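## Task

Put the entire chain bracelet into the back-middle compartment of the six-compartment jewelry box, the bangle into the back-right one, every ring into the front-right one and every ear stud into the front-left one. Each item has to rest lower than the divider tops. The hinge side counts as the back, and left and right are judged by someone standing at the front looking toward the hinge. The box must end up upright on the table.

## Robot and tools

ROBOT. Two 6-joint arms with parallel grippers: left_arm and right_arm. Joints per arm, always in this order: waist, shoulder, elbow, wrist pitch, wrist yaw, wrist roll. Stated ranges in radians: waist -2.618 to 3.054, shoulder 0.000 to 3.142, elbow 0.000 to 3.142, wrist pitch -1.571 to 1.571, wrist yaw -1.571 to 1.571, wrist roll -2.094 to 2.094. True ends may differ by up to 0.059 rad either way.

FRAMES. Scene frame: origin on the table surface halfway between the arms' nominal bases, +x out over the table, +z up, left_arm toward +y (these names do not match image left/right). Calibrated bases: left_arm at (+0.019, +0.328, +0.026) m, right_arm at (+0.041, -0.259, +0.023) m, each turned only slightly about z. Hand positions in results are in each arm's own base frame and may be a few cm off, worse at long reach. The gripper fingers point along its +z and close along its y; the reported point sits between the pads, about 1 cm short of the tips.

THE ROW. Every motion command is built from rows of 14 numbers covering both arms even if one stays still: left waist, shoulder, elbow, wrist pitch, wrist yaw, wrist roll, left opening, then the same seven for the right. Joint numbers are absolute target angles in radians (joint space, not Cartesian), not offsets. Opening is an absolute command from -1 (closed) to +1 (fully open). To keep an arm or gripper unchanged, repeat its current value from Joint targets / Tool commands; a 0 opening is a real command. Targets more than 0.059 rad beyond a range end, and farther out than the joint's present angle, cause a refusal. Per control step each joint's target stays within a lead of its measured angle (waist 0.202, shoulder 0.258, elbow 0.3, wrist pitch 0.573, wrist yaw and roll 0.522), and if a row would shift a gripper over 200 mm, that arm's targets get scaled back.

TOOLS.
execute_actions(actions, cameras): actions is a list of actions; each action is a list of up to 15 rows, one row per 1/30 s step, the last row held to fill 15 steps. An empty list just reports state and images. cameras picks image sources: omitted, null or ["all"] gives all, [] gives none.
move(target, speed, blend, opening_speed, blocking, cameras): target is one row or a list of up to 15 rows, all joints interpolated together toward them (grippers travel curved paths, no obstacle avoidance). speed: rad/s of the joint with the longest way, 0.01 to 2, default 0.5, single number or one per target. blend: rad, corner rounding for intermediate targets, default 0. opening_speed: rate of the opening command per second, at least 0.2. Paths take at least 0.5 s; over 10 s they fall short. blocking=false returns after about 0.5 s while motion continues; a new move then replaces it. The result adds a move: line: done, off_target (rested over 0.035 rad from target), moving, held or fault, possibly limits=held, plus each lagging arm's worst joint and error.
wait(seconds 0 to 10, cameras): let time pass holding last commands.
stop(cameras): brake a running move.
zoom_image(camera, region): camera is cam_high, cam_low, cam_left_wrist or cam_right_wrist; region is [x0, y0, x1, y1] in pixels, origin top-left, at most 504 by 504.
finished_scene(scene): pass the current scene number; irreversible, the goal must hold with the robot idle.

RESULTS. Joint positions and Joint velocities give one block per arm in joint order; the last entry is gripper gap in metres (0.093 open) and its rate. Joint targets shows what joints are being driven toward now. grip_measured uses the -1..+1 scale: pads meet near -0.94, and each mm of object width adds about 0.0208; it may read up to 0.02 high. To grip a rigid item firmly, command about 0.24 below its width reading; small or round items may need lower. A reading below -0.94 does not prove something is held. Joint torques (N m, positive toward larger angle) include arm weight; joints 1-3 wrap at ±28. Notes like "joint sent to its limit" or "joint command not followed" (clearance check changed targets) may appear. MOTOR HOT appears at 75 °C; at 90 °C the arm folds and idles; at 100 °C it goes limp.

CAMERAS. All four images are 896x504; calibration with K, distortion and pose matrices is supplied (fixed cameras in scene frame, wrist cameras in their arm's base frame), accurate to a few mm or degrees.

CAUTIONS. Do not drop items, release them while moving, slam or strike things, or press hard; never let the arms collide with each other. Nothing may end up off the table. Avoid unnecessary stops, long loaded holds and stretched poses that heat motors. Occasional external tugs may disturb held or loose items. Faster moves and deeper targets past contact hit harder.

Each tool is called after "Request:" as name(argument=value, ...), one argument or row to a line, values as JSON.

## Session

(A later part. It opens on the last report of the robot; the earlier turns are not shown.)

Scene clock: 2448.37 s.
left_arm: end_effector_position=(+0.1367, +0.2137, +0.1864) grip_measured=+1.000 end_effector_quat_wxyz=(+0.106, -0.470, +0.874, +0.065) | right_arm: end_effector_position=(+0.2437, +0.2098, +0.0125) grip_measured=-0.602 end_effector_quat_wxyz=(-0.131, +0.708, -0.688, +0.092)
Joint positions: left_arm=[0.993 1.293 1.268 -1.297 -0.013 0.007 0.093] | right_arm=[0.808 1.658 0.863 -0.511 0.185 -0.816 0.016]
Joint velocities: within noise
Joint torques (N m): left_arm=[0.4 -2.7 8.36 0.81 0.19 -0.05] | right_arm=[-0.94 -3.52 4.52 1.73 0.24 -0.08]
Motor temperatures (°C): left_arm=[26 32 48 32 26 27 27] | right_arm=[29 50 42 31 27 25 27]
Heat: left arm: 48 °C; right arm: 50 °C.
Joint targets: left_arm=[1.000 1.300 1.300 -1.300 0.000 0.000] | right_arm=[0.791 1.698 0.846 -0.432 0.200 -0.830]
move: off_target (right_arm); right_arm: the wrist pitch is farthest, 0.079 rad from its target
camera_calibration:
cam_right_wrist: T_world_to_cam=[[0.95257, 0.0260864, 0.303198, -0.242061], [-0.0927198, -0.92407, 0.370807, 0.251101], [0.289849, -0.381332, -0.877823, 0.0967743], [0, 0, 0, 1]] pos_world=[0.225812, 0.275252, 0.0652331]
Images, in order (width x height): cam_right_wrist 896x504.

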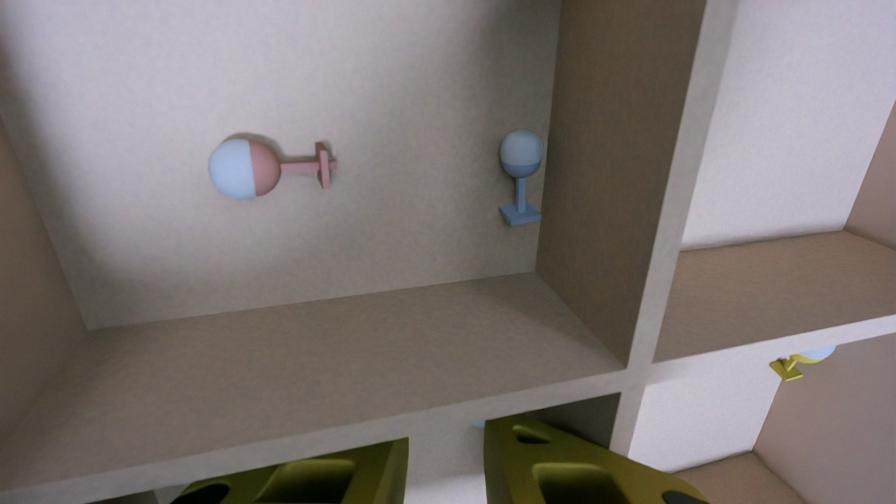

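Request:
move(
  target=[
    [1.0,1.3,1.3,-1.3,0,0,1,0.81,1.637,0.88,-0.53,0.2,-0.82,-0.6],
    [1.0,1.3,1.3,-1.3,0,0,1,0.791,1.63,0.91,-0.57,0.2,-0.83,-1],
  ],
  speed=[0.2,0.25],
  opening_speed=0.8,
  cameras=["cam_right_wrist"],
)

Scene clock: 2469.93 s.
left_arm: end_effector_position=(+0.1367, +0.2137, +0.1864) grip_measured=+1.000 end_effector_quat_wxyz=(+0.106, -0.470, +0.874, +0.065) | right_arm: end_effector_position=(+0.2470, +0.2070, +0.0187) grip_measured=-0.973 end_effector_quat_wxyz=(-0.125, +0.705, -0.691, +0.096)
Joint positions: left_arm=[0.993 1.293 1.268 -1.297 -0.013 0.007 0.093] | right_arm=[0.797 1.655 0.891 -0.553 0.192 -0.818 0]
Joint velocities: within noise
Joint torques (N m): left_arm=[0.42 -2.69 8.38 0.81 0.19 -0.05] | right_arm=[-0.06 -9.74 8.02 0.7 0.2 -0.05]
Motor temperatures (°C): left_arm=[26 32 48 32 26 27 27] | right_arm=[29 48 40 32 27 25 27]
Heat: left arm: 48 °C; right arm: 48 °C.
Joint targets: left_arm=[1.000 1.300 1.300 -1.300 0.000 0.000] | right_arm=[0.791 1.630 0.910 -0.570 0.200 -0.830]
move: done
camera_calibration:
cam_right_wrist: T_world_to_cam=[[0.953813, 0.0203144, 0.299712, -0.246068], [-0.10072, -0.918333, 0.38278, 0.247129], [0.283011, -0.395288, -0.873872, 0.104679], [0, 0, 0, 1]] pos_world=[0.229969, 0.273323, 0.0706293]
Images, in order (width x height): cam_right_wrist 896x504.

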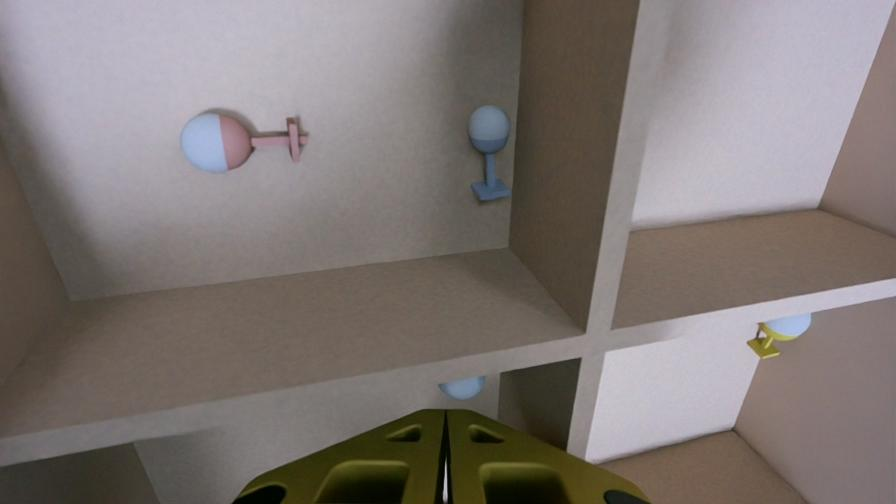

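Request:
move(
  target=[
    [1.0,1.3,1.3,-1.3,0,0,1,0.785,1.685,0.857,-0.445,0.2,-0.835,-1],
  ],
  speed=0.15,
  cameras=["cam_right_wrist"],
)

Request:
move(
  target=[
    [1.0,1.3,1.3,-1.3,0,0,1,0.86,1.60,0.755,-0.43,0.2,-0.76,-1],
    [1.0,1.3,1.3,-1.3,0,0,1,0.86,1.51,0.9,-0.68,0.2,-0.76,-1],
  ],
  speed=[0.08,0.3],
  cameras=["cam_right_wrist"],
)

Scene clock: 2477.87 s.
left_arm: end_effector_position=(+0.1367, +0.2137, +0.1864) grip_measured=+1.000 end_effector_quat_wxyz=(+0.106, -0.470, +0.874, +0.065) | right_arm: end_effector_position=(+0.2510, +0.2104, +0.0152) grip_measured=-0.973 end_effector_quat_wxyz=(-0.141, +0.703, -0.690, +0.095)
Joint positions: left_arm=[0.993 1.293 1.268 -1.297 -0.013 0.007 0.093] | right_arm=[0.794 1.659 0.87 -0.496 0.188 -0.823 0]
Joint velocities: within noise
Joint torques (N m): left_arm=[0.4 -2.69 8.38 0.81 0.19 -0.05] | right_arm=[-0.27 -4.93 4.92 1.48 0.22 -0.05]
Motor temperatures (°C): left_arm=[26 32 48 32 26 27 27] | right_arm=[29 50 40 32 27 25 27]
Heat: left arm: 48 °C; right arm: 50 °C.
Joint targets: left_arm=[1.000 1.300 1.300 -1.300 0.000 0.000] | right_arm=[0.785 1.685 0.857 -0.445 0.200 -0.835]
move: off_target (right_arm); right_arm: the wrist pitch is farthest, 0.051 rad from its target
camera_calibration:
cam_right_wrist: T_world_to_cam=[[0.947406, 0.0146013, 0.3197, -0.246486], [-0.106674, -0.927424, 0.358477, 0.255722], [0.301731, -0.373727, -0.87709, 0.0926921], [0, 0, 0, 1]] pos_world=[0.232833, 0.275403, 0.0684305]
Images, in order (width x height): cam_right_wrist 896x504.

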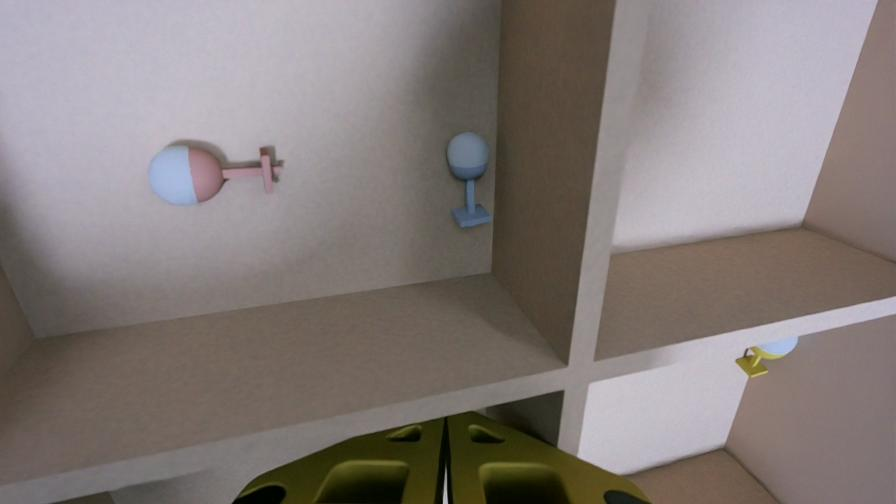

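Scene clock: 2480.70 s.
left_arm: end_effector_position=(+0.1367, +0.2137, +0.1864) grip_measured=+1.000 end_effector_quat_wxyz=(+0.106, -0.470, +0.874, +0.065) | right_arm: end_effector_position=(+0.2256, +0.2055, +0.0473) grip_measured=-0.973 end_effector_quat_wxyz=(-0.136, +0.706, -0.688, +0.098)
Joint positions: left_arm=[0.993 1.293 1.268 -1.297 -0.013 0.007 0.093] | right_arm=[0.853 1.528 0.882 -0.659 0.209 -0.772 0]
Joint velocities: within noise
Joint torques (N m): left_arm=[0.42 -2.69 8.38 0.81 0.19 -0.05] | right_arm=[1.05 -8.2 8.21 0.69 0.03 0.19]
Motor temperatures (°C): left_arm=[26 32 48 32 26 27 27] | right_arm=[29 50 40 31 27 25 27]
Heat: left arm: 48 °C; right arm: 50 °C.
Joint targets: left_arm=[1.000 1.300 1.300 -1.300 0.000 0.000] | right_arm=[0.860 1.510 0.900 -0.680 0.200 -0.760]
move: done
camera_calibration:
cam_right_wrist: T_world_to_cam=[[0.948135, 0.023771, 0.316978, -0.234517], [-0.100461, -0.923679, 0.369763, 0.234308], [0.301576, -0.382429, -0.873384, 0.128281], [0, 0, 0, 1]] pos_world=[0.207206, 0.271058, 0.0997369]
Images, in order (width x height): cam_right_wrist 896x504.

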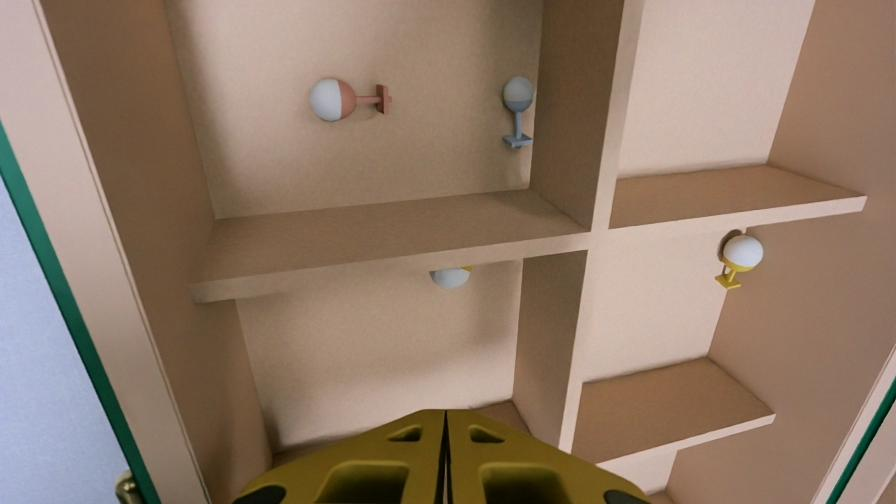

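Request:
move(
  target=[
    [1.0,1.3,1.3,-1.3,0,0,1,0.7,1.5,1.05,-0.82,-0.1,0.1,-0.6],
    [1.0,1.3,1.3,-1.3,0,0,1,0.543,1.595,0.93,-0.658,-0.25,0.49,-0.6],
  ],
  speed=[0.6,0.4],
  cameras=["cam_right_wrist"],
)

Scene clock: 2503.20 s.
left_arm: end_effector_position=(+0.1367, +0.2137, +0.1864) grip_measured=+1.000 end_effector_quat_wxyz=(+0.106, -0.470, +0.874, +0.065) | right_arm: end_effector_position=(+0.2474, +0.1980, +0.0485) grip_measured=-0.602 end_effector_quat_wxyz=(+0.050, -0.050, +0.984, +0.165)
Joint positions: left_arm=[0.993 1.293 1.268 -1.297 -0.013 0.007 0.093] | right_arm=[0.548 1.582 0.939 -0.675 -0.241 0.477 0.016]
Joint velocities: within noise
Joint torques (N m): left_arm=[0.42 -2.67 8.38 0.81 0.19 -0.06] | right_arm=[0.06 -5.82 5.65 1.07 -0.13 0.16]
Motor temperatures (°C): left_arm=[26 32 48 32 26 27 27] | right_arm=[29 50 43 31 27 25 27]
Heat: left arm: 48 °C; right arm: 50 °C.
Joint targets: left_arm=[1.000 1.300 1.300 -1.300 0.000 0.000] | right_arm=[0.543 1.595 0.930 -0.658 -0.250 0.490]
move: done
camera_calibration:
cam_right_wrist: T_world_to_cam=[[0.122442, -0.936398, -0.328888, 0.17039], [-0.926189, -0.226883, 0.30116, 0.298809], [-0.356625, 0.267738, -0.895061, 0.155053], [0, 0, 0, 1]] pos_world=[0.311186, 0.185834, 0.104832]
Images, in order (width x height): cam_right_wrist 896x504.

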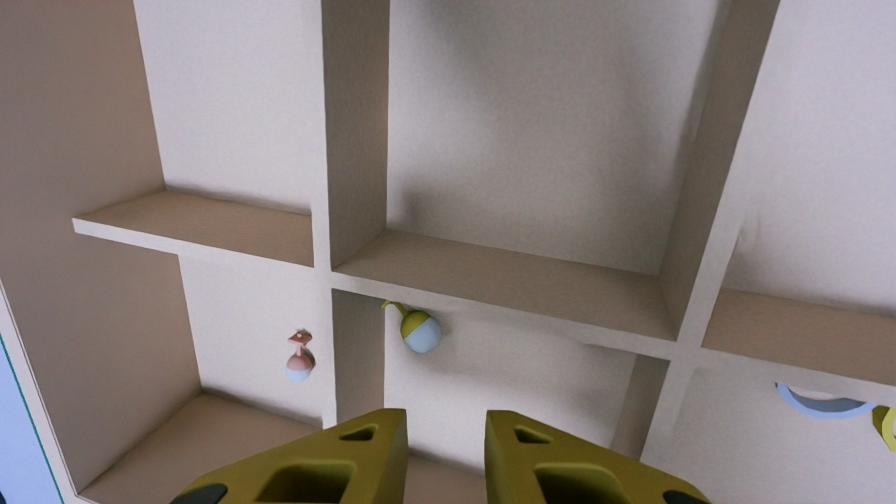

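Request:
move(
  target=[
    [1.0,1.3,1.3,-1.3,0,0,1,0.577,1.62,0.92,-0.62,-0.25,-0.12,-0.6],
    [1.0,1.3,1.3,-1.3,0,0,1,0.577,1.643,0.899,-0.578,-0.25,-0.12,-0.6],
  ],
  speed=[0.4,0.3],
  cameras=["cam_right_wrist"],
)

Scene clock: 2524.03 s.
left_arm: end_effector_position=(+0.1367, +0.2137, +0.1864) grip_measured=+1.000 end_effector_quat_wxyz=(+0.106, -0.470, +0.874, +0.065) | right_arm: end_effector_position=(+0.2460, +0.2060, +0.0297) grip_measured=-0.602 end_effector_quat_wxyz=(+0.094, -0.342, +0.924, +0.145)
Joint positions: left_arm=[0.993 1.293 1.268 -1.297 -0.013 0.007 0.093] | right_arm=[0.571 1.631 0.907 -0.595 -0.243 -0.108 0.016]
Joint velocities: within noise
Joint torques (N m): left_arm=[0.42 -2.69 8.39 0.81 0.19 -0.06] | right_arm=[1.03 -6.16 5.55 1.03 -0.22 -0.1]
Motor temperatures (°C): left_arm=[26 32 48 32 26 27 27] | right_arm=[29 50 42 31 27 25 27]
Heat: left arm: 48 °C; right arm: 50 °C.
Joint targets: left_arm=[1.000 1.300 1.300 -1.300 0.000 0.000] | right_arm=[0.577 1.643 0.899 -0.578 -0.250 -0.120]
move: done
camera_calibration:
cam_right_wrist: T_world_to_cam=[[0.664501, -0.71645, -0.212457, -0.0102885], [-0.699328, -0.696403, 0.161131, 0.34996], [-0.263398, 0.0415055, -0.963794, 0.161308], [0, 0, 0, 1]] pos_world=[0.294062, 0.229646, 0.0968923]
Images, in order (width x height): cam_right_wrist 896x504.

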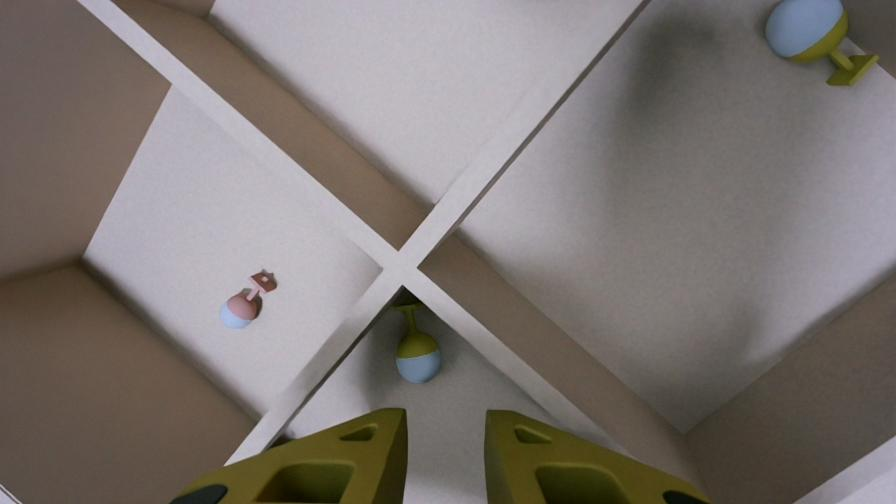

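Request:
move(
  target=[
    [1.0,1.3,1.3,-1.3,0,0,1,0.577,1.56,1.0,-0.75,-0.25,-0.12,-0.6],
    [1.0,1.3,1.3,-1.3,0,0,1,0.743,1.45,0.83,-0.55,0,0.02,-0.6],
    [1.0,1.3,1.3,-1.3,0,0,1,0.743,1.498,0.756,-0.45,0,0.02,-0.6],
  ],
  speed=[0.4,0.4,0.3],
  cameras=["cam_right_wrist"],
)

Scene clock: 2543.43 s.
left_arm: end_effector_position=(+0.1367, +0.2137, +0.1864) grip_measured=+1.000 end_effector_quat_wxyz=(+0.106, -0.470, +0.874, +0.065) | right_arm: end_effector_position=(+0.2302, +0.2114, +0.0360) grip_measured=-0.602 end_effector_quat_wxyz=(+0.177, -0.351, +0.916, +0.074)
Joint positions: left_arm=[0.993 1.293 1.268 -1.297 -0.013 0.007 0.093] | right_arm=[0.739 1.484 0.767 -0.467 -0.008 0.008 0.016]
Joint velocities: within noise
Joint torques (N m): left_arm=[0.42 -2.69 8.38 0.81 0.19 -0.05] | right_arm=[0.87 -4.81 5.57 1.32 0.1 0.17]
Motor temperatures (°C): left_arm=[26 32 48 32 26 27 27] | right_arm=[29 49 41 31 27 25 27]
Heat: left arm: 48 °C; right arm: 49 °C.
Joint targets: left_arm=[1.000 1.300 1.300 -1.300 0.000 0.000] | right_arm=[0.743 1.498 0.756 -0.450 0.000 0.020]
move: done
camera_calibration:
cam_right_wrist: T_world_to_cam=[[0.677268, -0.73552, -0.0178316, -0.00043353], [-0.733396, -0.676847, 0.0633135, 0.348924], [-0.0586376, -0.0298026, -0.997834, 0.132175], [0, 0, 0, 1]] pos_world=[0.263943, 0.239788, 0.10979]
Images, in order (width x height): cam_right_wrist 896x504.

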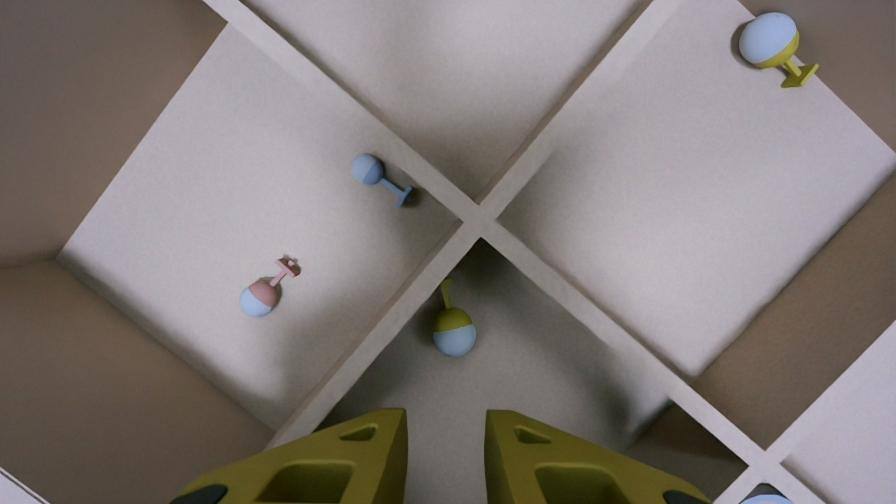

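Request:
move(
  target=[
    [1.0,1.3,1.3,-1.3,0,0,1,0.738,1.57,0.742,-0.36,0,0.015,-0.6],
    [1.0,1.3,1.3,-1.3,0,0,1,0.738,1.611,0.729,-0.313,0,0.015,-0.6],
  ],
  speed=0.15,
  cameras=["cam_right_wrist"],
)

Scene clock: 2552.50 s.
left_arm: end_effector_position=(+0.1367, +0.2137, +0.1864) grip_measured=+1.000 end_effector_quat_wxyz=(+0.106, -0.470, +0.874, +0.065) | right_arm: end_effector_position=(+0.2416, +0.2087, +0.0146) grip_measured=-0.602 end_effector_quat_wxyz=(+0.180, -0.344, +0.920, +0.052)
Joint positions: left_arm=[0.993 1.293 1.268 -1.297 -0.013 0.007 0.093] | right_arm=[0.73 1.566 0.75 -0.379 0.033 0.008 0.016]
Joint velocities: within noise
Joint torques (N m): left_arm=[0.4 -2.7 8.36 0.81 0.19 -0.05] | right_arm=[1.18 -2.33 4.21 1.85 -0.29 0.12]
Motor temperatures (°C): left_arm=[26 32 48 32 26 27 27] | right_arm=[29 48 40 32 27 25 27]
Heat: left arm: 48 °C; right arm: 48 °C.
Joint targets: left_arm=[1.000 1.300 1.300 -1.300 0.000 0.000] | right_arm=[0.738 1.611 0.729 -0.313 0.000 0.015]
move: off_target (right_arm); right_arm: the wrist pitch is farthest, 0.066 rad from its target
camera_calibration:
cam_right_wrist: T_world_to_cam=[[0.659336, -0.751571, 0.0204373, -0.0034665], [-0.750652, -0.656511, 0.074267, 0.356527], [-0.0423996, -0.0643082, -0.997029, 0.114688], [0, 0, 0, 1]] pos_world=[0.274776, 0.238834, 0.0879398]
Images, in order (width x height): cam_right_wrist 896x504.

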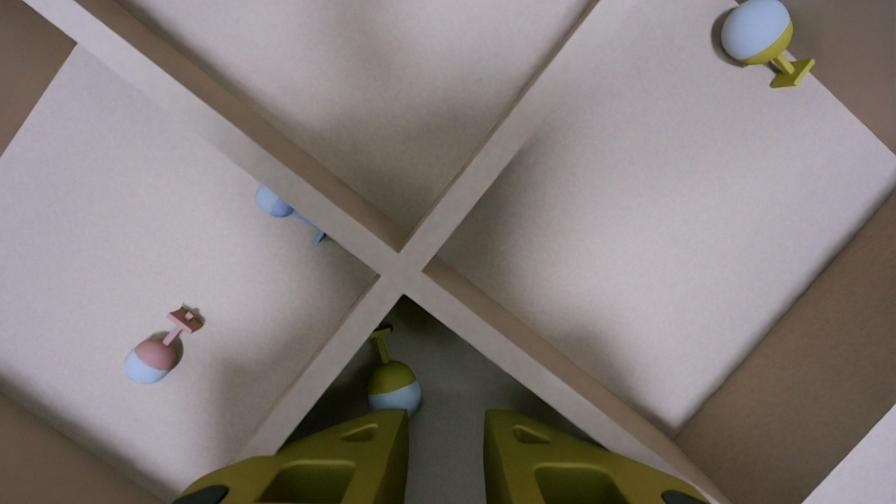

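Request:
move(
  target=[
    [1.0,1.3,1.3,-1.3,0,0,1,0.738,1.45,0.80,-0.50,0,0.015,-0.66],
    [1.0,1.3,1.3,-1.3,0,0,1,0.738,1.347,0.535,-0.188,0,0.015,-0.66],
    [1.0,1.3,1.3,-1.3,0,0,1,0.734,1.45,0.53,-0.085,0,0.015,-0.66],
  ],
  speed=[0.25,0.4,0.2],
  cameras=["cam_right_wrist"],
)

Scene clock: 2571.00 s.
left_arm: end_effector_position=(+0.1367, +0.2137, +0.1864) grip_measured=+1.000 end_effector_quat_wxyz=(+0.106, -0.470, +0.874, +0.065) | right_arm: end_effector_position=(+0.2433, +0.2164, +0.0268) grip_measured=-0.658 end_effector_quat_wxyz=(+0.284, -0.336, +0.892, +0.106)
Joint positions: left_arm=[0.993 1.293 1.268 -1.297 -0.013 0.007 0.093] | right_arm=[0.732 1.43 0.551 -0.075 0.009 0.008 0.014]
Joint velocities: within noise
Joint torques (N m): left_arm=[0.4 -2.69 8.38 0.81 0.19 -0.06] | right_arm=[0.69 -3.44 4.44 1.45 -0.07 0.12]
Motor temperatures (°C): left_arm=[26 32 48 32 26 27 27] | right_arm=[29 47 40 33 27 25 27]
Heat: left arm: 48 °C; right arm: 47 °C.
Joint targets: left_arm=[1.000 1.300 1.300 -1.300 0.000 0.000] | right_arm=[0.734 1.450 0.530 -0.085 0.000 0.015]
move: done
camera_calibration:
cam_right_wrist: T_world_to_cam=[[0.667617, -0.744501, -0.00228099, -0.00192297], [-0.734397, -0.658048, -0.166234, 0.364825], [0.122261, 0.112656, -0.986084, 0.0487074], [0, 0, 0, 1]] pos_world=[0.263255, 0.233153, 0.108672]
Images, in order (width x height): cam_right_wrist 896x504.

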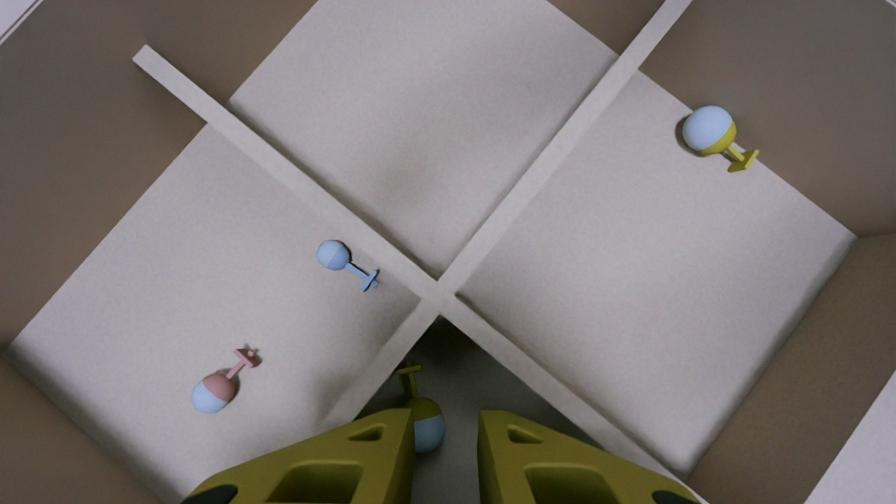

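Request:
move(
  target=[1.0,1.3,1.3,-1.3,0,0,1,0.745,1.507,0.534,-0.032,0,0.015,-0.66],
  speed=0.15,
  cameras=["cam_right_wrist"],
)

Scene clock: 2580.27 s.
left_arm: end_effector_position=(+0.1367, +0.2137, +0.1864) grip_measured=+1.000 end_effector_quat_wxyz=(+0.106, -0.470, +0.874, +0.065) | right_arm: end_effector_position=(+0.2478, +0.2166, +0.0225) grip_measured=-0.659 end_effector_quat_wxyz=(+0.288, -0.333, +0.892, +0.099)
Joint positions: left_arm=[0.993 1.293 1.268 -1.297 -0.013 0.007 0.093] | right_arm=[0.732 1.458 0.551 -0.045 0.026 0.01 0.014]
Joint velocities: within noise
Joint torques (N m): left_arm=[0.42 -2.69 8.38 0.81 0.19 -0.06] | right_arm=[1.63 -0.87 4.72 1.74 -0.22 0.11]
Motor temperatures (°C): left_arm=[26 32 48 32 26 27 27] | right_arm=[29 47 40 33 27 25 27]
Heat: left arm: 48 °C; right arm: 47 °C.
Joint targets: left_arm=[1.000 1.300 1.300 -1.300 0.000 0.000] | right_arm=[0.745 1.507 0.534 -0.032 0.000 0.015]
move: off_target (right_arm); right_arm: the shoulder is farthest, 0.049 rad from its target
camera_calibration:
cam_right_wrist: T_world_to_cam=[[0.659199, -0.751891, 0.0108089, -0.00142852], [-0.739918, -0.651132, -0.168964, 0.367532], [0.134081, 0.103383, -0.985563, 0.043021], [0, 0, 0, 1]] pos_world=[0.267117, 0.23379, 0.104515]
Images, in order (width x height): cam_right_wrist 896x504.

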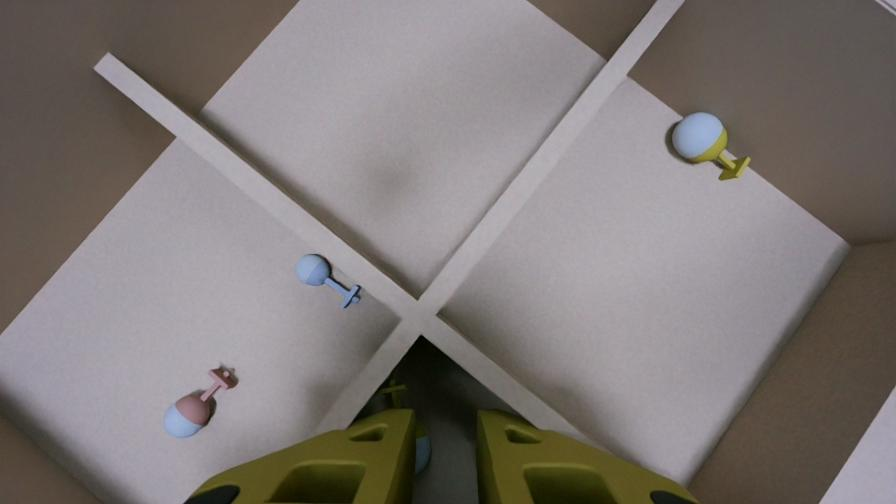

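Request:
move(
  target=[
    [1.0,1.3,1.3,-1.3,0,0,1,0.743,1.40,0.70,-0.35,0,0.015,-1],
    [1.0,1.3,1.3,-1.3,0,0,1,0.743,1.52,0.81,-0.48,0,0.015,-1],
    [1.0,1.3,1.3,-1.3,0,0,1,0.743,1.60,0.74,-0.33,0,0.015,-1],
  ],
  speed=[0.3,0.4,0.15],
  opening_speed=0.8,
  cameras=["cam_right_wrist"],
)

Request:
move(
  target=[
    [1.0,1.3,1.3,-1.3,0,0,1,0.743,1.52,0.66,-0.31,0,0.015,-1],
    [1.0,1.3,1.3,-1.3,0,0,1,0.743,1.42,0.81,-0.59,0,0.015,-1],
  ],
  speed=[0.06,0.3],
  cameras=["cam_right_wrist"],
)

Scene clock: 2599.27 s.
left_arm: end_effector_position=(+0.1367, +0.2137, +0.1864) grip_measured=+1.000 end_effector_quat_wxyz=(+0.106, -0.470, +0.874, +0.065) | right_arm: end_effector_position=(+0.2403, +0.2144, +0.0150) grip_measured=-0.973 end_effector_quat_wxyz=(+0.180, -0.348, +0.918, +0.062)
Joint positions: left_arm=[0.993 1.293 1.268 -1.297 -0.013 0.007 0.093] | right_arm=[0.737 1.571 0.754 -0.371 0.015 0.01 0]
Joint velocities: within noise
Joint torques (N m): left_arm=[0.42 -2.69 8.36 0.8 0.19 -0.05] | right_arm=[1.03 -3.93 4.97 1.61 -0.12 0.11]
Motor temperatures (°C): left_arm=[26 32 48 32 26 27 27] | right_arm=[29 45 40 33 27 25 27]
Heat: left arm: 48 °C; right arm: 45 °C.
Joint targets: left_arm=[1.000 1.300 1.300 -1.300 0.000 0.000] | right_arm=[0.743 1.600 0.740 -0.330 0.000 0.015]
move: off_target (right_arm); right_arm: the wrist pitch is farthest, 0.041 rad from its target
camera_calibration:
cam_right_wrist: T_world_to_cam=[[0.66807, -0.744091, 0.00337492, -0.00172833], [-0.742586, -0.666416, 0.0667497, 0.359639], [-0.0474188, -0.0470996, -0.997764, 0.11291], [0, 0, 0, 1]] pos_world=[0.273571, 0.243701, 0.0886578]
Images, in order (width x height): cam_right_wrist 896x504.

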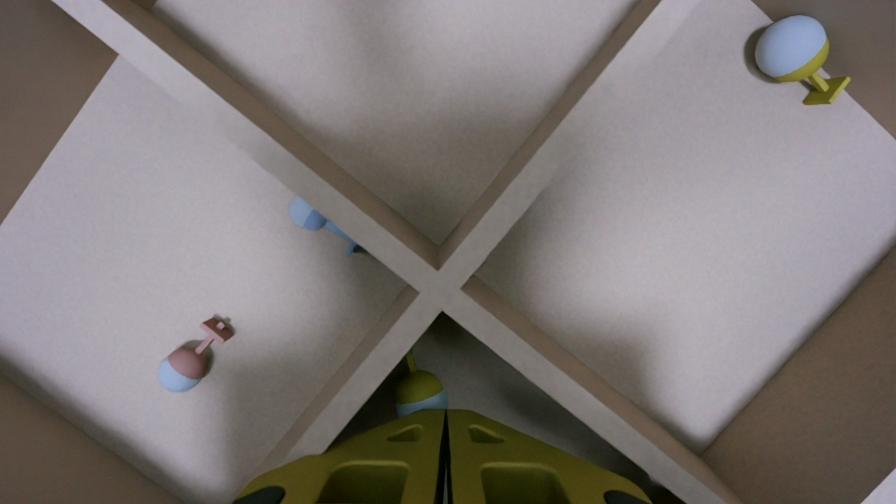

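Scene clock: 2602.27 s.
left_arm: end_effector_position=(+0.1367, +0.2137, +0.1864) grip_measured=+1.000 end_effector_quat_wxyz=(+0.106, -0.470, +0.874, +0.065) | right_arm: end_effector_position=(+0.2242, +0.2013, +0.0485) grip_measured=-0.973 end_effector_quat_wxyz=(+0.167, -0.349, +0.920, +0.061)
Joint positions: left_arm=[0.993 1.293 1.268 -1.297 -0.013 0.007 0.093] | right_arm=[0.737 1.437 0.791 -0.568 0.009 0.01 0]
Joint velocities: within noise
Joint torques (N m): left_arm=[0.42 -2.69 8.38 0.81 0.19 -0.06] | right_arm=[1.03 -7.35 8.47 0.9 -0.07 0.1]
Motor temperatures (°C): left_arm=[26 32 48 32 26 27 27] | right_arm=[29 46 40 33 27 25 27]
Heat: left arm: 48 °C; right arm: 46 °C.
Joint targets: left_arm=[1.000 1.300 1.300 -1.300 0.000 0.000] | right_arm=[0.743 1.420 0.810 -0.590 0.000 0.015]
move: done
camera_calibration:
cam_right_wrist: T_world_to_cam=[[0.669822, -0.742518, -0.00257323, -0.00127404], [-0.739168, -0.667121, 0.0926295, 0.33477], [-0.0704957, -0.0601432, -0.995697, 0.152636], [0, 0, 0, 1]] pos_world=[0.259065, 0.231566, 0.120967]
Images, in order (width x height): cam_right_wrist 896x504.

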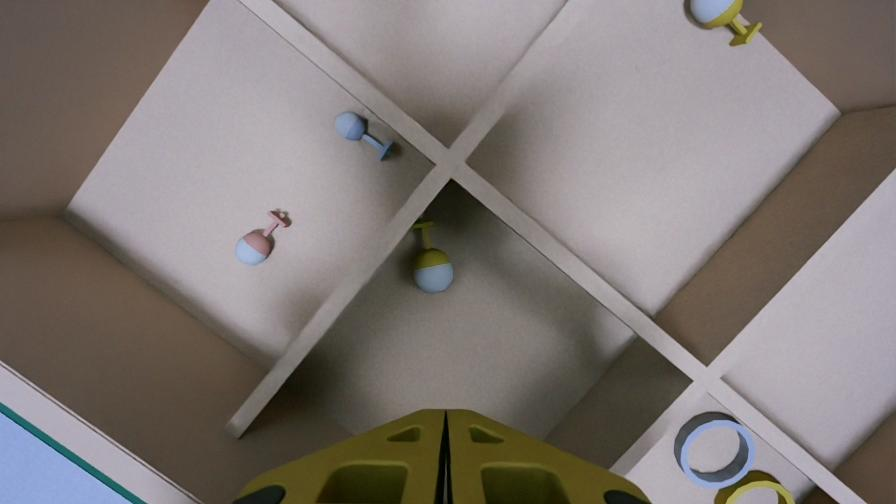

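Request:
move(
  target=[
    [1.0,1.3,1.3,-1.3,0,0,1,0.765,1.52,0.81,-0.48,0,0.035,-1],
    [1.0,1.3,1.3,-1.3,0,0,1,0.765,1.615,0.735,-0.31,0,0.035,-1],
  ],
  speed=[0.3,0.15],
  cameras=["cam_right_wrist"],
)

Request:
move(
  target=[
    [1.0,1.3,1.3,-1.3,0,0,1,0.74,1.53,0.65,-0.29,0,0.01,-1],
    [1.0,1.3,1.3,-1.3,0,0,1,0.743,1.42,0.81,-0.59,0,0.015,-1],
  ],
  speed=[0.06,0.3],
  cameras=["cam_right_wrist"],
)

Scene clock: 2612.73 s.
left_arm: end_effector_position=(+0.1367, +0.2137, +0.1864) grip_measured=+1.000 end_effector_quat_wxyz=(+0.106, -0.470, +0.874, +0.065) | right_arm: end_effector_position=(+0.2398, +0.2153, +0.0152) grip_measured=-0.973 end_effector_quat_wxyz=(+0.185, -0.347, +0.918, +0.051)
Joint positions: left_arm=[0.993 1.293 1.268 -1.297 -0.013 0.007 0.093] | right_arm=[0.756 1.572 0.755 -0.371 0.048 0.024 0]
Joint velocities: within noise
Joint torques (N m): left_arm=[0.42 -2.69 8.38 0.81 0.19 -0.06] | right_arm=[1.2 -2.59 4.38 1.81 -0.42 0.17]
Motor temperatures (°C): left_arm=[26 32 48 32 26 27 27] | right_arm=[29 47 41 32 27 25 27]
Heat: left arm: 48 °C; right arm: 47 °C.
Joint targets: left_arm=[1.000 1.300 1.300 -1.300 0.000 0.000] | right_arm=[0.765 1.615 0.735 -0.310 0.000 0.035]
move: off_target (right_arm); right_arm: the wrist pitch is farthest, 0.061 rad from its target
camera_calibration:
cam_right_wrist: T_world_to_cam=[[0.663807, -0.747373, 0.0281781, 0.000557602], [-0.747267, -0.661216, 0.0662249, 0.359831], [-0.0308629, -0.0650171, -0.997407, 0.113013], [0, 0, 0, 1]] pos_world=[0.272007, 0.24569, 0.0888743]
Images, in order (width x height): cam_right_wrist 896x504.

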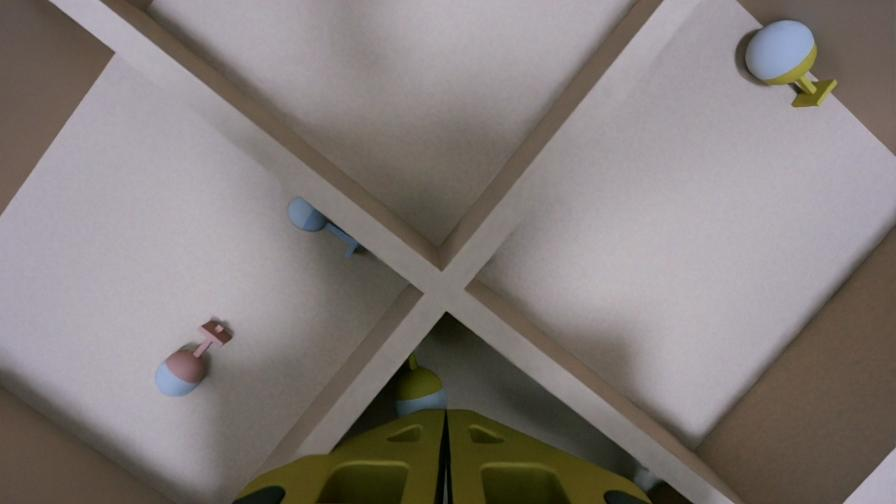

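Scene clock: 2615.87 s.
left_arm: end_effector_position=(+0.1367, +0.2137, +0.1864) grip_measured=+1.000 end_effector_quat_wxyz=(+0.106, -0.470, +0.874, +0.065) | right_arm: end_effector_position=(+0.2235, +0.2021, +0.0485) grip_measured=-0.973 end_effector_quat_wxyz=(+0.166, -0.344, +0.922, +0.062)
Joint positions: left_arm=[0.993 1.293 1.268 -1.297 -0.013 0.007 0.093] | right_arm=[0.74 1.437 0.791 -0.568 0.009 0.024 0]
Joint velocities: within noise
Joint torques (N m): left_arm=[0.42 -2.7 8.38 0.81 0.19 -0.06] | right_arm=[0.76 -7.35 8.47 0.9 -0.05 -0.04]
Motor temperatures (°C): left_arm=[26 32 48 32 26 27 27] | right_arm=[29 47 41 32 27 25 27]
Heat: left arm: 48 °C; right arm: 47 °C.
Joint targets: left_arm=[1.000 1.300 1.300 -1.300 0.000 0.000] | right_arm=[0.743 1.420 0.810 -0.590 0.000 0.015]
move: done
camera_calibration:
cam_right_wrist: T_world_to_cam=[[0.662503, -0.749022, -0.00750491, 0.00294905], [-0.745368, -0.660198, 0.0925485, 0.334762], [-0.0742756, -0.0557198, -0.99568, 0.152584], [0, 0, 0, 1]] pos_world=[0.2589, 0.23172, 0.120965]
Images, in order (width x height): cam_right_wrist 896x504.

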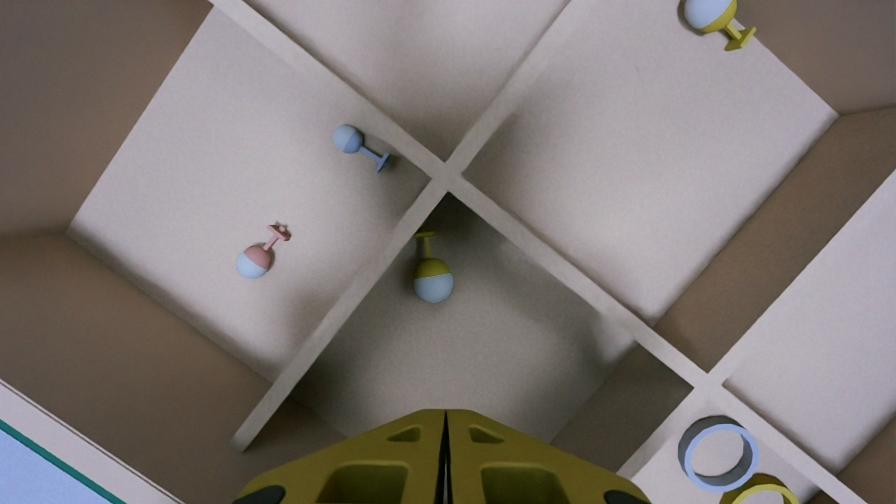

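Request:
move(
  target=[
    [1.0,1.3,1.3,-1.3,0,0,1,0.8564,1.60,0.91,-0.58,0.2,-0.765,-1],
    [1.0,1.3,1.3,-1.3,0,0,1,0.8564,1.672,0.835,-0.445,0.2,-0.765,-1],
  ],
  speed=[0.4,0.15],
  cameras=["cam_right_wrist"],
)

Request:
move(
  target=[
    [1.0,1.3,1.3,-1.3,0,0,1,0.845,1.59,0.755,-0.425,0.2,-0.78,-1],
    [1.0,1.3,1.3,-1.3,0,0,1,0.845,1.49,0.9,-0.69,0.2,-0.78,-1],
  ],
  speed=[0.06,0.3],
  cameras=["cam_right_wrist"],
)

Scene clock: 2634.17 s.
left_arm: end_effector_position=(+0.1367, +0.2137, +0.1864) grip_measured=+1.000 end_effector_quat_wxyz=(+0.106, -0.470, +0.874, +0.065) | right_arm: end_effector_position=(+0.2392, +0.2163, +0.0145) grip_measured=-0.973 end_effector_quat_wxyz=(-0.145, +0.697, -0.695, +0.103)
Joint positions: left_arm=[0.993 1.293 1.268 -1.297 -0.013 0.007 0.093] | right_arm=[0.85 1.646 0.849 -0.491 0.222 -0.755 0]
Joint velocities: within noise
Joint torques (N m): left_arm=[0.4 -2.69 8.36 0.81 0.19 -0.05] | right_arm=[1.01 -4.82 4.79 1.41 -0.11 -0.03]
Motor temperatures (°C): left_arm=[26 32 48 32 26 27 27] | right_arm=[29 48 42 32 27 25 27]
Heat: left arm: 48 °C; right arm: 48 °C.
Joint targets: left_arm=[1.000 1.300 1.300 -1.300 0.000 0.000] | right_arm=[0.856 1.672 0.835 -0.445 0.200 -0.765]
move: off_target (right_arm); right_arm: the wrist pitch is farthest, 0.046 rad from its target
camera_calibration:
cam_right_wrist: T_world_to_cam=[[0.941941, -0.000261693, 0.335778, -0.230854], [-0.12808, -0.924672, 0.358576, 0.264701], [0.310391, -0.380764, -0.87102, 0.0971543], [0, 0, 0, 1]] pos_world=[0.221198, 0.281694, 0.0672238]
Images, in order (width x height): cam_right_wrist 896x504.

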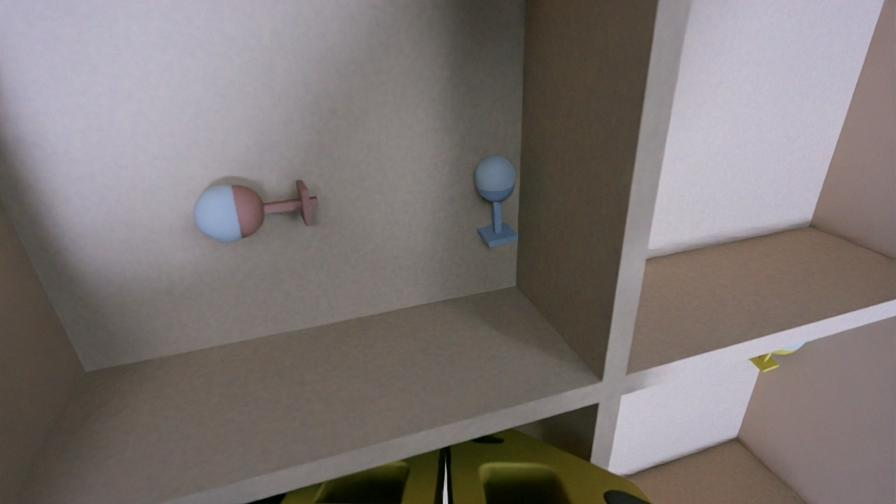

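Scene clock: 2637.13 s.
left_arm: end_effector_position=(+0.1367, +0.2137, +0.1864) grip_measured=+1.000 end_effector_quat_wxyz=(+0.106, -0.470, +0.874, +0.065) | right_arm: end_effector_position=(+0.2258, +0.2037, +0.0523) grip_measured=-0.973 end_effector_quat_wxyz=(-0.141, +0.703, -0.691, +0.098)
Joint positions: left_arm=[0.993 1.293 1.268 -1.297 -0.013 0.007 0.093] | right_arm=[0.849 1.508 0.882 -0.669 0.209 -0.768 0]
Joint velocities: within noise
Joint torques (N m): left_arm=[0.42 -2.67 8.36 0.81 0.19 -0.05] | right_arm=[0.12 -8.03 8.29 0.72 0.03 -0.06]
Motor temperatures (°C): left_arm=[26 32 48 32 26 27 27] | right_arm=[29 48 42 32 27 25 27]
Heat: left arm: 48 °C; right arm: 48 °C.
Joint targets: left_arm=[1.000 1.300 1.300 -1.300 0.000 0.000] | right_arm=[0.845 1.490 0.900 -0.690 0.200 -0.780]
move: done
camera_calibration:
cam_right_wrist: T_world_to_cam=[[0.946174, 0.013582, 0.323373, -0.234026], [-0.110168, -0.925944, 0.361236, 0.233889], [0.304331, -0.377418, -0.874608, 0.130301], [0, 0, 0, 1]] pos_world=[0.207542, 0.268924, 0.105151]
Images, in order (width x height): cam_right_wrist 896x504.

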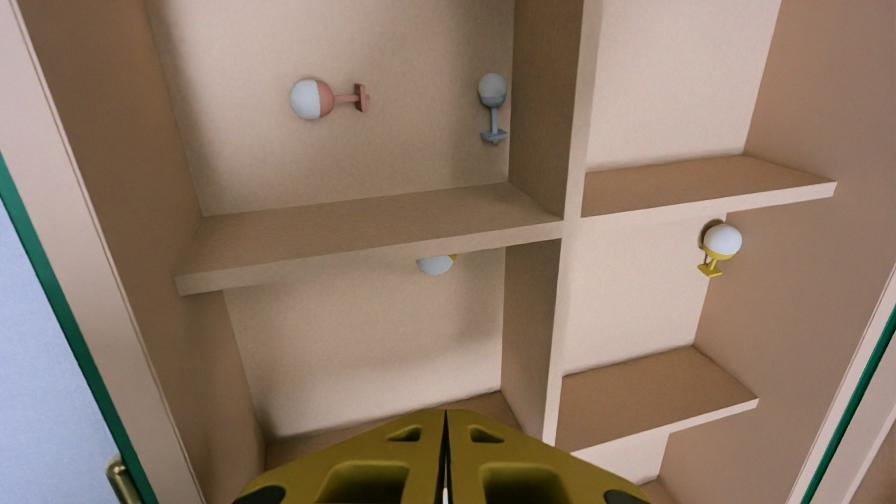

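Request:
move(
  target=[
    [1.0,1.3,1.3,-1.3,0,0,1,0.65,1.48,1.05,-0.85,-0.1,0.0,-0.66],
    [1.0,1.3,1.3,-1.3,0,0,1,0.537,1.62,0.88,-0.583,-0.32,0.27,-0.66],
  ],
  speed=[0.6,0.4],
  cameras=["cam_right_wrist"],
)

Scene clock: 2663.53 s.
left_arm: end_effector_position=(+0.1367, +0.2137, +0.1864) grip_measured=+1.000 end_effector_quat_wxyz=(+0.106, -0.470, +0.874, +0.065) | right_arm: end_effector_position=(+0.2402, +0.2048, +0.0334) grip_measured=-0.662 end_effector_quat_wxyz=(+0.053, -0.158, +0.968, +0.189)
Joint positions: left_arm=[0.993 1.293 1.268 -1.297 -0.013 0.007 0.093] | right_arm=[0.542 1.609 0.887 -0.6 -0.311 0.257 0.013]
Joint velocities: within noise
Joint torques (N m): left_arm=[0.4 -2.69 8.38 0.81 0.19 -0.05] | right_arm=[0.05 -6.04 5.59 1.06 -0.24 0.17]
Motor temperatures (°C): left_arm=[26 32 48 32 26 27 27] | right_arm=[29 49 44 31 26 25 27]
Heat: left arm: 48 °C; right arm: 49 °C.
Joint targets: left_arm=[1.000 1.300 1.300 -1.300 0.000 0.000] | right_arm=[0.537 1.620 0.880 -0.583 -0.320 0.270]
move: done
camera_calibration:
cam_right_wrist: T_world_to_cam=[[0.332952, -0.872296, -0.358111, 0.109966], [-0.865625, -0.433361, 0.250781, 0.327569], [-0.373946, 0.226492, -0.89937, 0.149894], [0, 0, 0, 1]] pos_world=[0.302991, 0.203929, 0.0920423]
Images, in order (width x height): cam_right_wrist 896x504.

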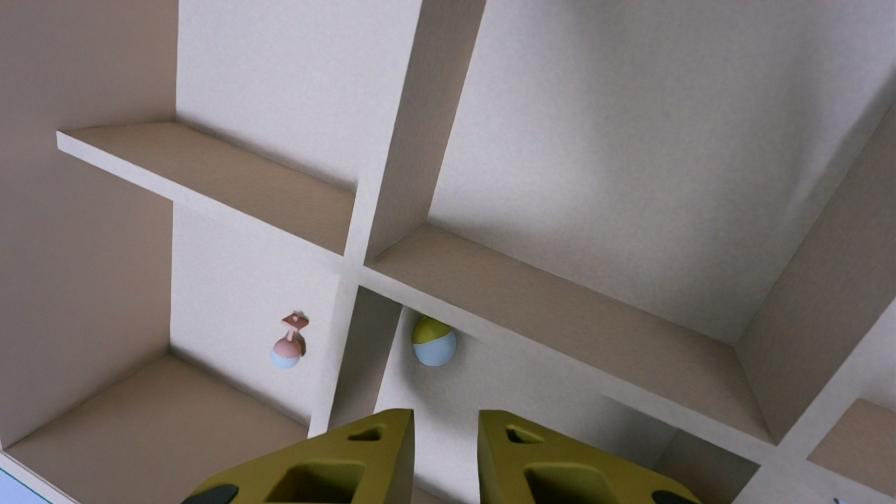

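Request:
move(
  target=[1.0,1.3,1.3,-1.3,0,0,1,0.566,1.675,0.863,-0.515,-0.32,0.29,-0.66],
  speed=0.2,
  cameras=["cam_right_wrist"],
)

Scene clock: 2669.67 s.
left_arm: end_effector_position=(+0.1367, +0.2137, +0.1864) grip_measured=+1.000 end_effector_quat_wxyz=(+0.106, -0.470, +0.874, +0.065) | right_arm: end_effector_position=(+0.2389, +0.2114, +0.0172) grip_measured=-0.662 end_effector_quat_wxyz=(+0.045, -0.156, +0.968, +0.190)
Joint positions: left_arm=[0.993 1.293 1.268 -1.297 -0.013 0.007 0.093] | right_arm=[0.561 1.661 0.872 -0.541 -0.314 0.279 0.013]
Joint velocities: within noise
Joint torques (N m): left_arm=[0.42 -2.69 8.36 0.81 0.19 -0.06] | right_arm=[0.94 -6.08 5.24 1.14 -0.24 0.11]
Motor temperatures (°C): left_arm=[26 32 48 32 26 27 27] | right_arm=[29 49 43 32 27 25 27]
Heat: left arm: 48 °C; right arm: 49 °C.
Joint targets: left_arm=[1.000 1.300 1.300 -1.300 0.000 0.000] | right_arm=[0.566 1.675 0.863 -0.515 -0.320 0.290]
move: done
camera_calibration:
cam_right_wrist: T_world_to_cam=[[0.326483, -0.873156, -0.361949, 0.112078], [-0.861488, -0.432443, 0.26614, 0.331905], [-0.388904, 0.224925, -0.893399, 0.137201], [0, 0, 0, 1]] pos_world=[0.302698, 0.210532, 0.0748089]
Images, in order (width x height): cam_right_wrist 896x504.

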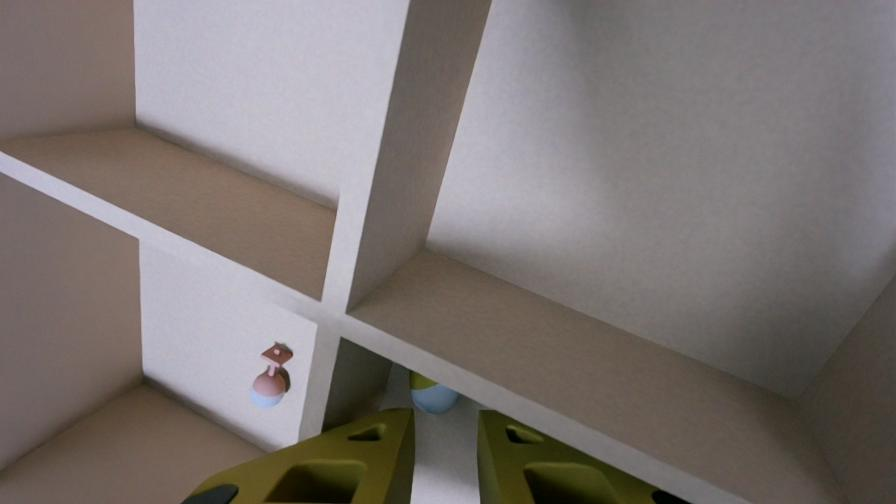

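Request:
move(
  target=[1.0,1.3,1.3,-1.3,0,0,1,0.576,1.722,0.85,-0.45,-0.32,0.3,-0.66],
  speed=0.15,
  cameras=["cam_right_wrist"],
)

Scene clock: 2675.77 s.
left_arm: end_effector_position=(+0.1367, +0.2137, +0.1864) grip_measured=+1.000 end_effector_quat_wxyz=(+0.106, -0.470, +0.874, +0.065) | right_arm: end_effector_position=(+0.2377, +0.2113, +0.0118) grip_measured=-0.662 end_effector_quat_wxyz=(+0.038, -0.150, +0.970, +0.189)
Joint positions: left_arm=[0.993 1.293 1.268 -1.297 -0.013 0.007 0.093] | right_arm=[0.562 1.679 0.868 -0.532 -0.316 0.29 0.013]
Joint velocities: within noise
Joint torques (N m): left_arm=[0.42 -2.7 8.39 0.81 0.19 -0.05] | right_arm=[1.72 -3.32 4.27 1.7 -0.21 0.13]
Motor temperatures (°C): left_arm=[26 32 48 32 26 27 27] | right_arm=[29 49 43 32 27 25 27]
Heat: left arm: 48 °C; right arm: 49 °C.
Joint targets: left_arm=[1.000 1.300 1.300 -1.300 0.000 0.000] | right_arm=[0.576 1.722 0.850 -0.450 -0.320 0.300]
move: off_target (right_arm); right_arm: the wrist pitch is farthest, 0.082 rad from its target
camera_calibration:
cam_right_wrist: T_world_to_cam=[[0.312469, -0.877666, -0.363407, 0.114782], [-0.86141, -0.423058, 0.28106, 0.330183], [-0.400419, 0.22522, -0.888223, 0.134511], [0, 0, 0, 1]] pos_world=[0.302418, 0.210132, 0.0683867]
Images, in order (width x height): cam_right_wrist 896x504.

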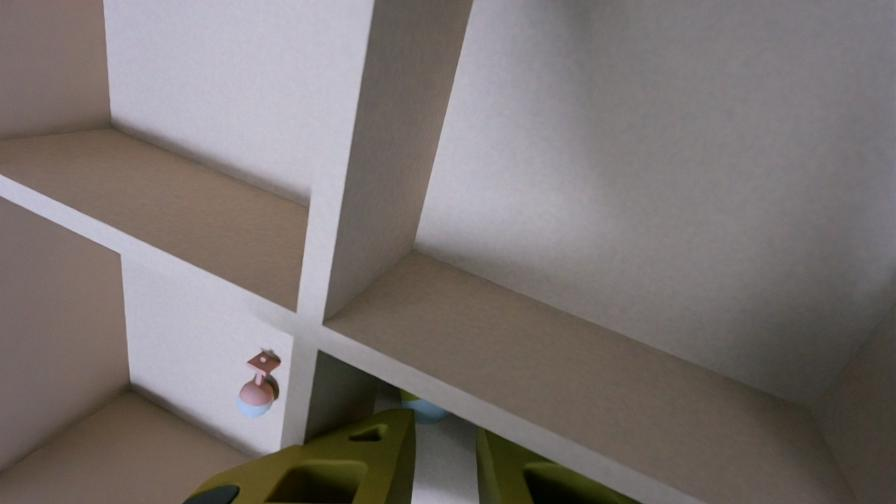

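Request:
move(
  target=[
    [1.0,1.3,1.3,-1.3,0,0,1,0.581,1.66,0.885,-0.54,-0.32,0.3,-0.63],
    [1.0,1.3,1.3,-1.3,0,0,1,0.585,1.715,0.853,-0.46,-0.32,0.305,-0.63],
  ],
  speed=0.2,
  cameras=["cam_right_wrist"],
)

Scene clock: 2687.60 s.
left_arm: end_effector_position=(+0.1367, +0.2137, +0.1864) grip_measured=+1.000 end_effector_quat_wxyz=(+0.106, -0.470, +0.874, +0.065) | right_arm: end_effector_position=(+0.2379, +0.2105, +0.0119) grip_measured=-0.633 end_effector_quat_wxyz=(+0.039, -0.147, +0.971, +0.184)
Joint positions: left_arm=[0.993 1.293 1.268 -1.297 -0.013 0.007 0.093] | right_arm=[0.564 1.676 0.868 -0.534 -0.306 0.298 0.015]
Joint velocities: within noise
Joint torques (N m): left_arm=[0.4 -2.7 8.36 0.81 0.19 -0.05] | right_arm=[2.26 -3.74 4.56 1.62 -0.3 0.07]
Motor temperatures (°C): left_arm=[26 32 48 32 26 27 27] | right_arm=[29 47 41 33 27 25 27]
Heat: left arm: 48 °C; right arm: 47 °C.
Joint targets: left_arm=[1.000 1.300 1.300 -1.300 0.000 0.000] | right_arm=[0.585 1.715 0.853 -0.460 -0.320 0.305]
move: off_target (right_arm); right_arm: the wrist pitch is farthest, 0.074 rad from its target
camera_calibration:
cam_right_wrist: T_world_to_cam=[[0.307073, -0.882857, -0.355345, 0.116295], [-0.865046, -0.414587, 0.282512, 0.328956], [-0.396739, 0.220638, -0.89102, 0.134996], [0, 0, 0, 1]] pos_world=[0.302409, 0.209268, 0.068675]
Images, in order (width x height): cam_right_wrist 896x504.

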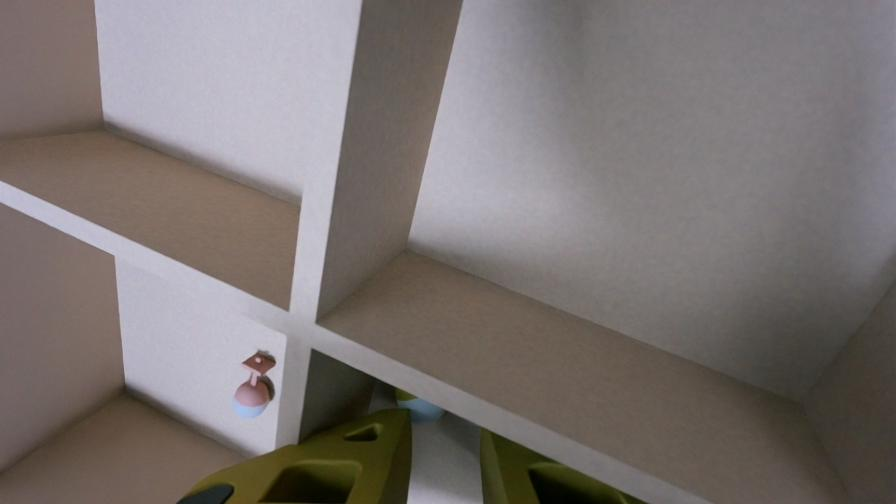

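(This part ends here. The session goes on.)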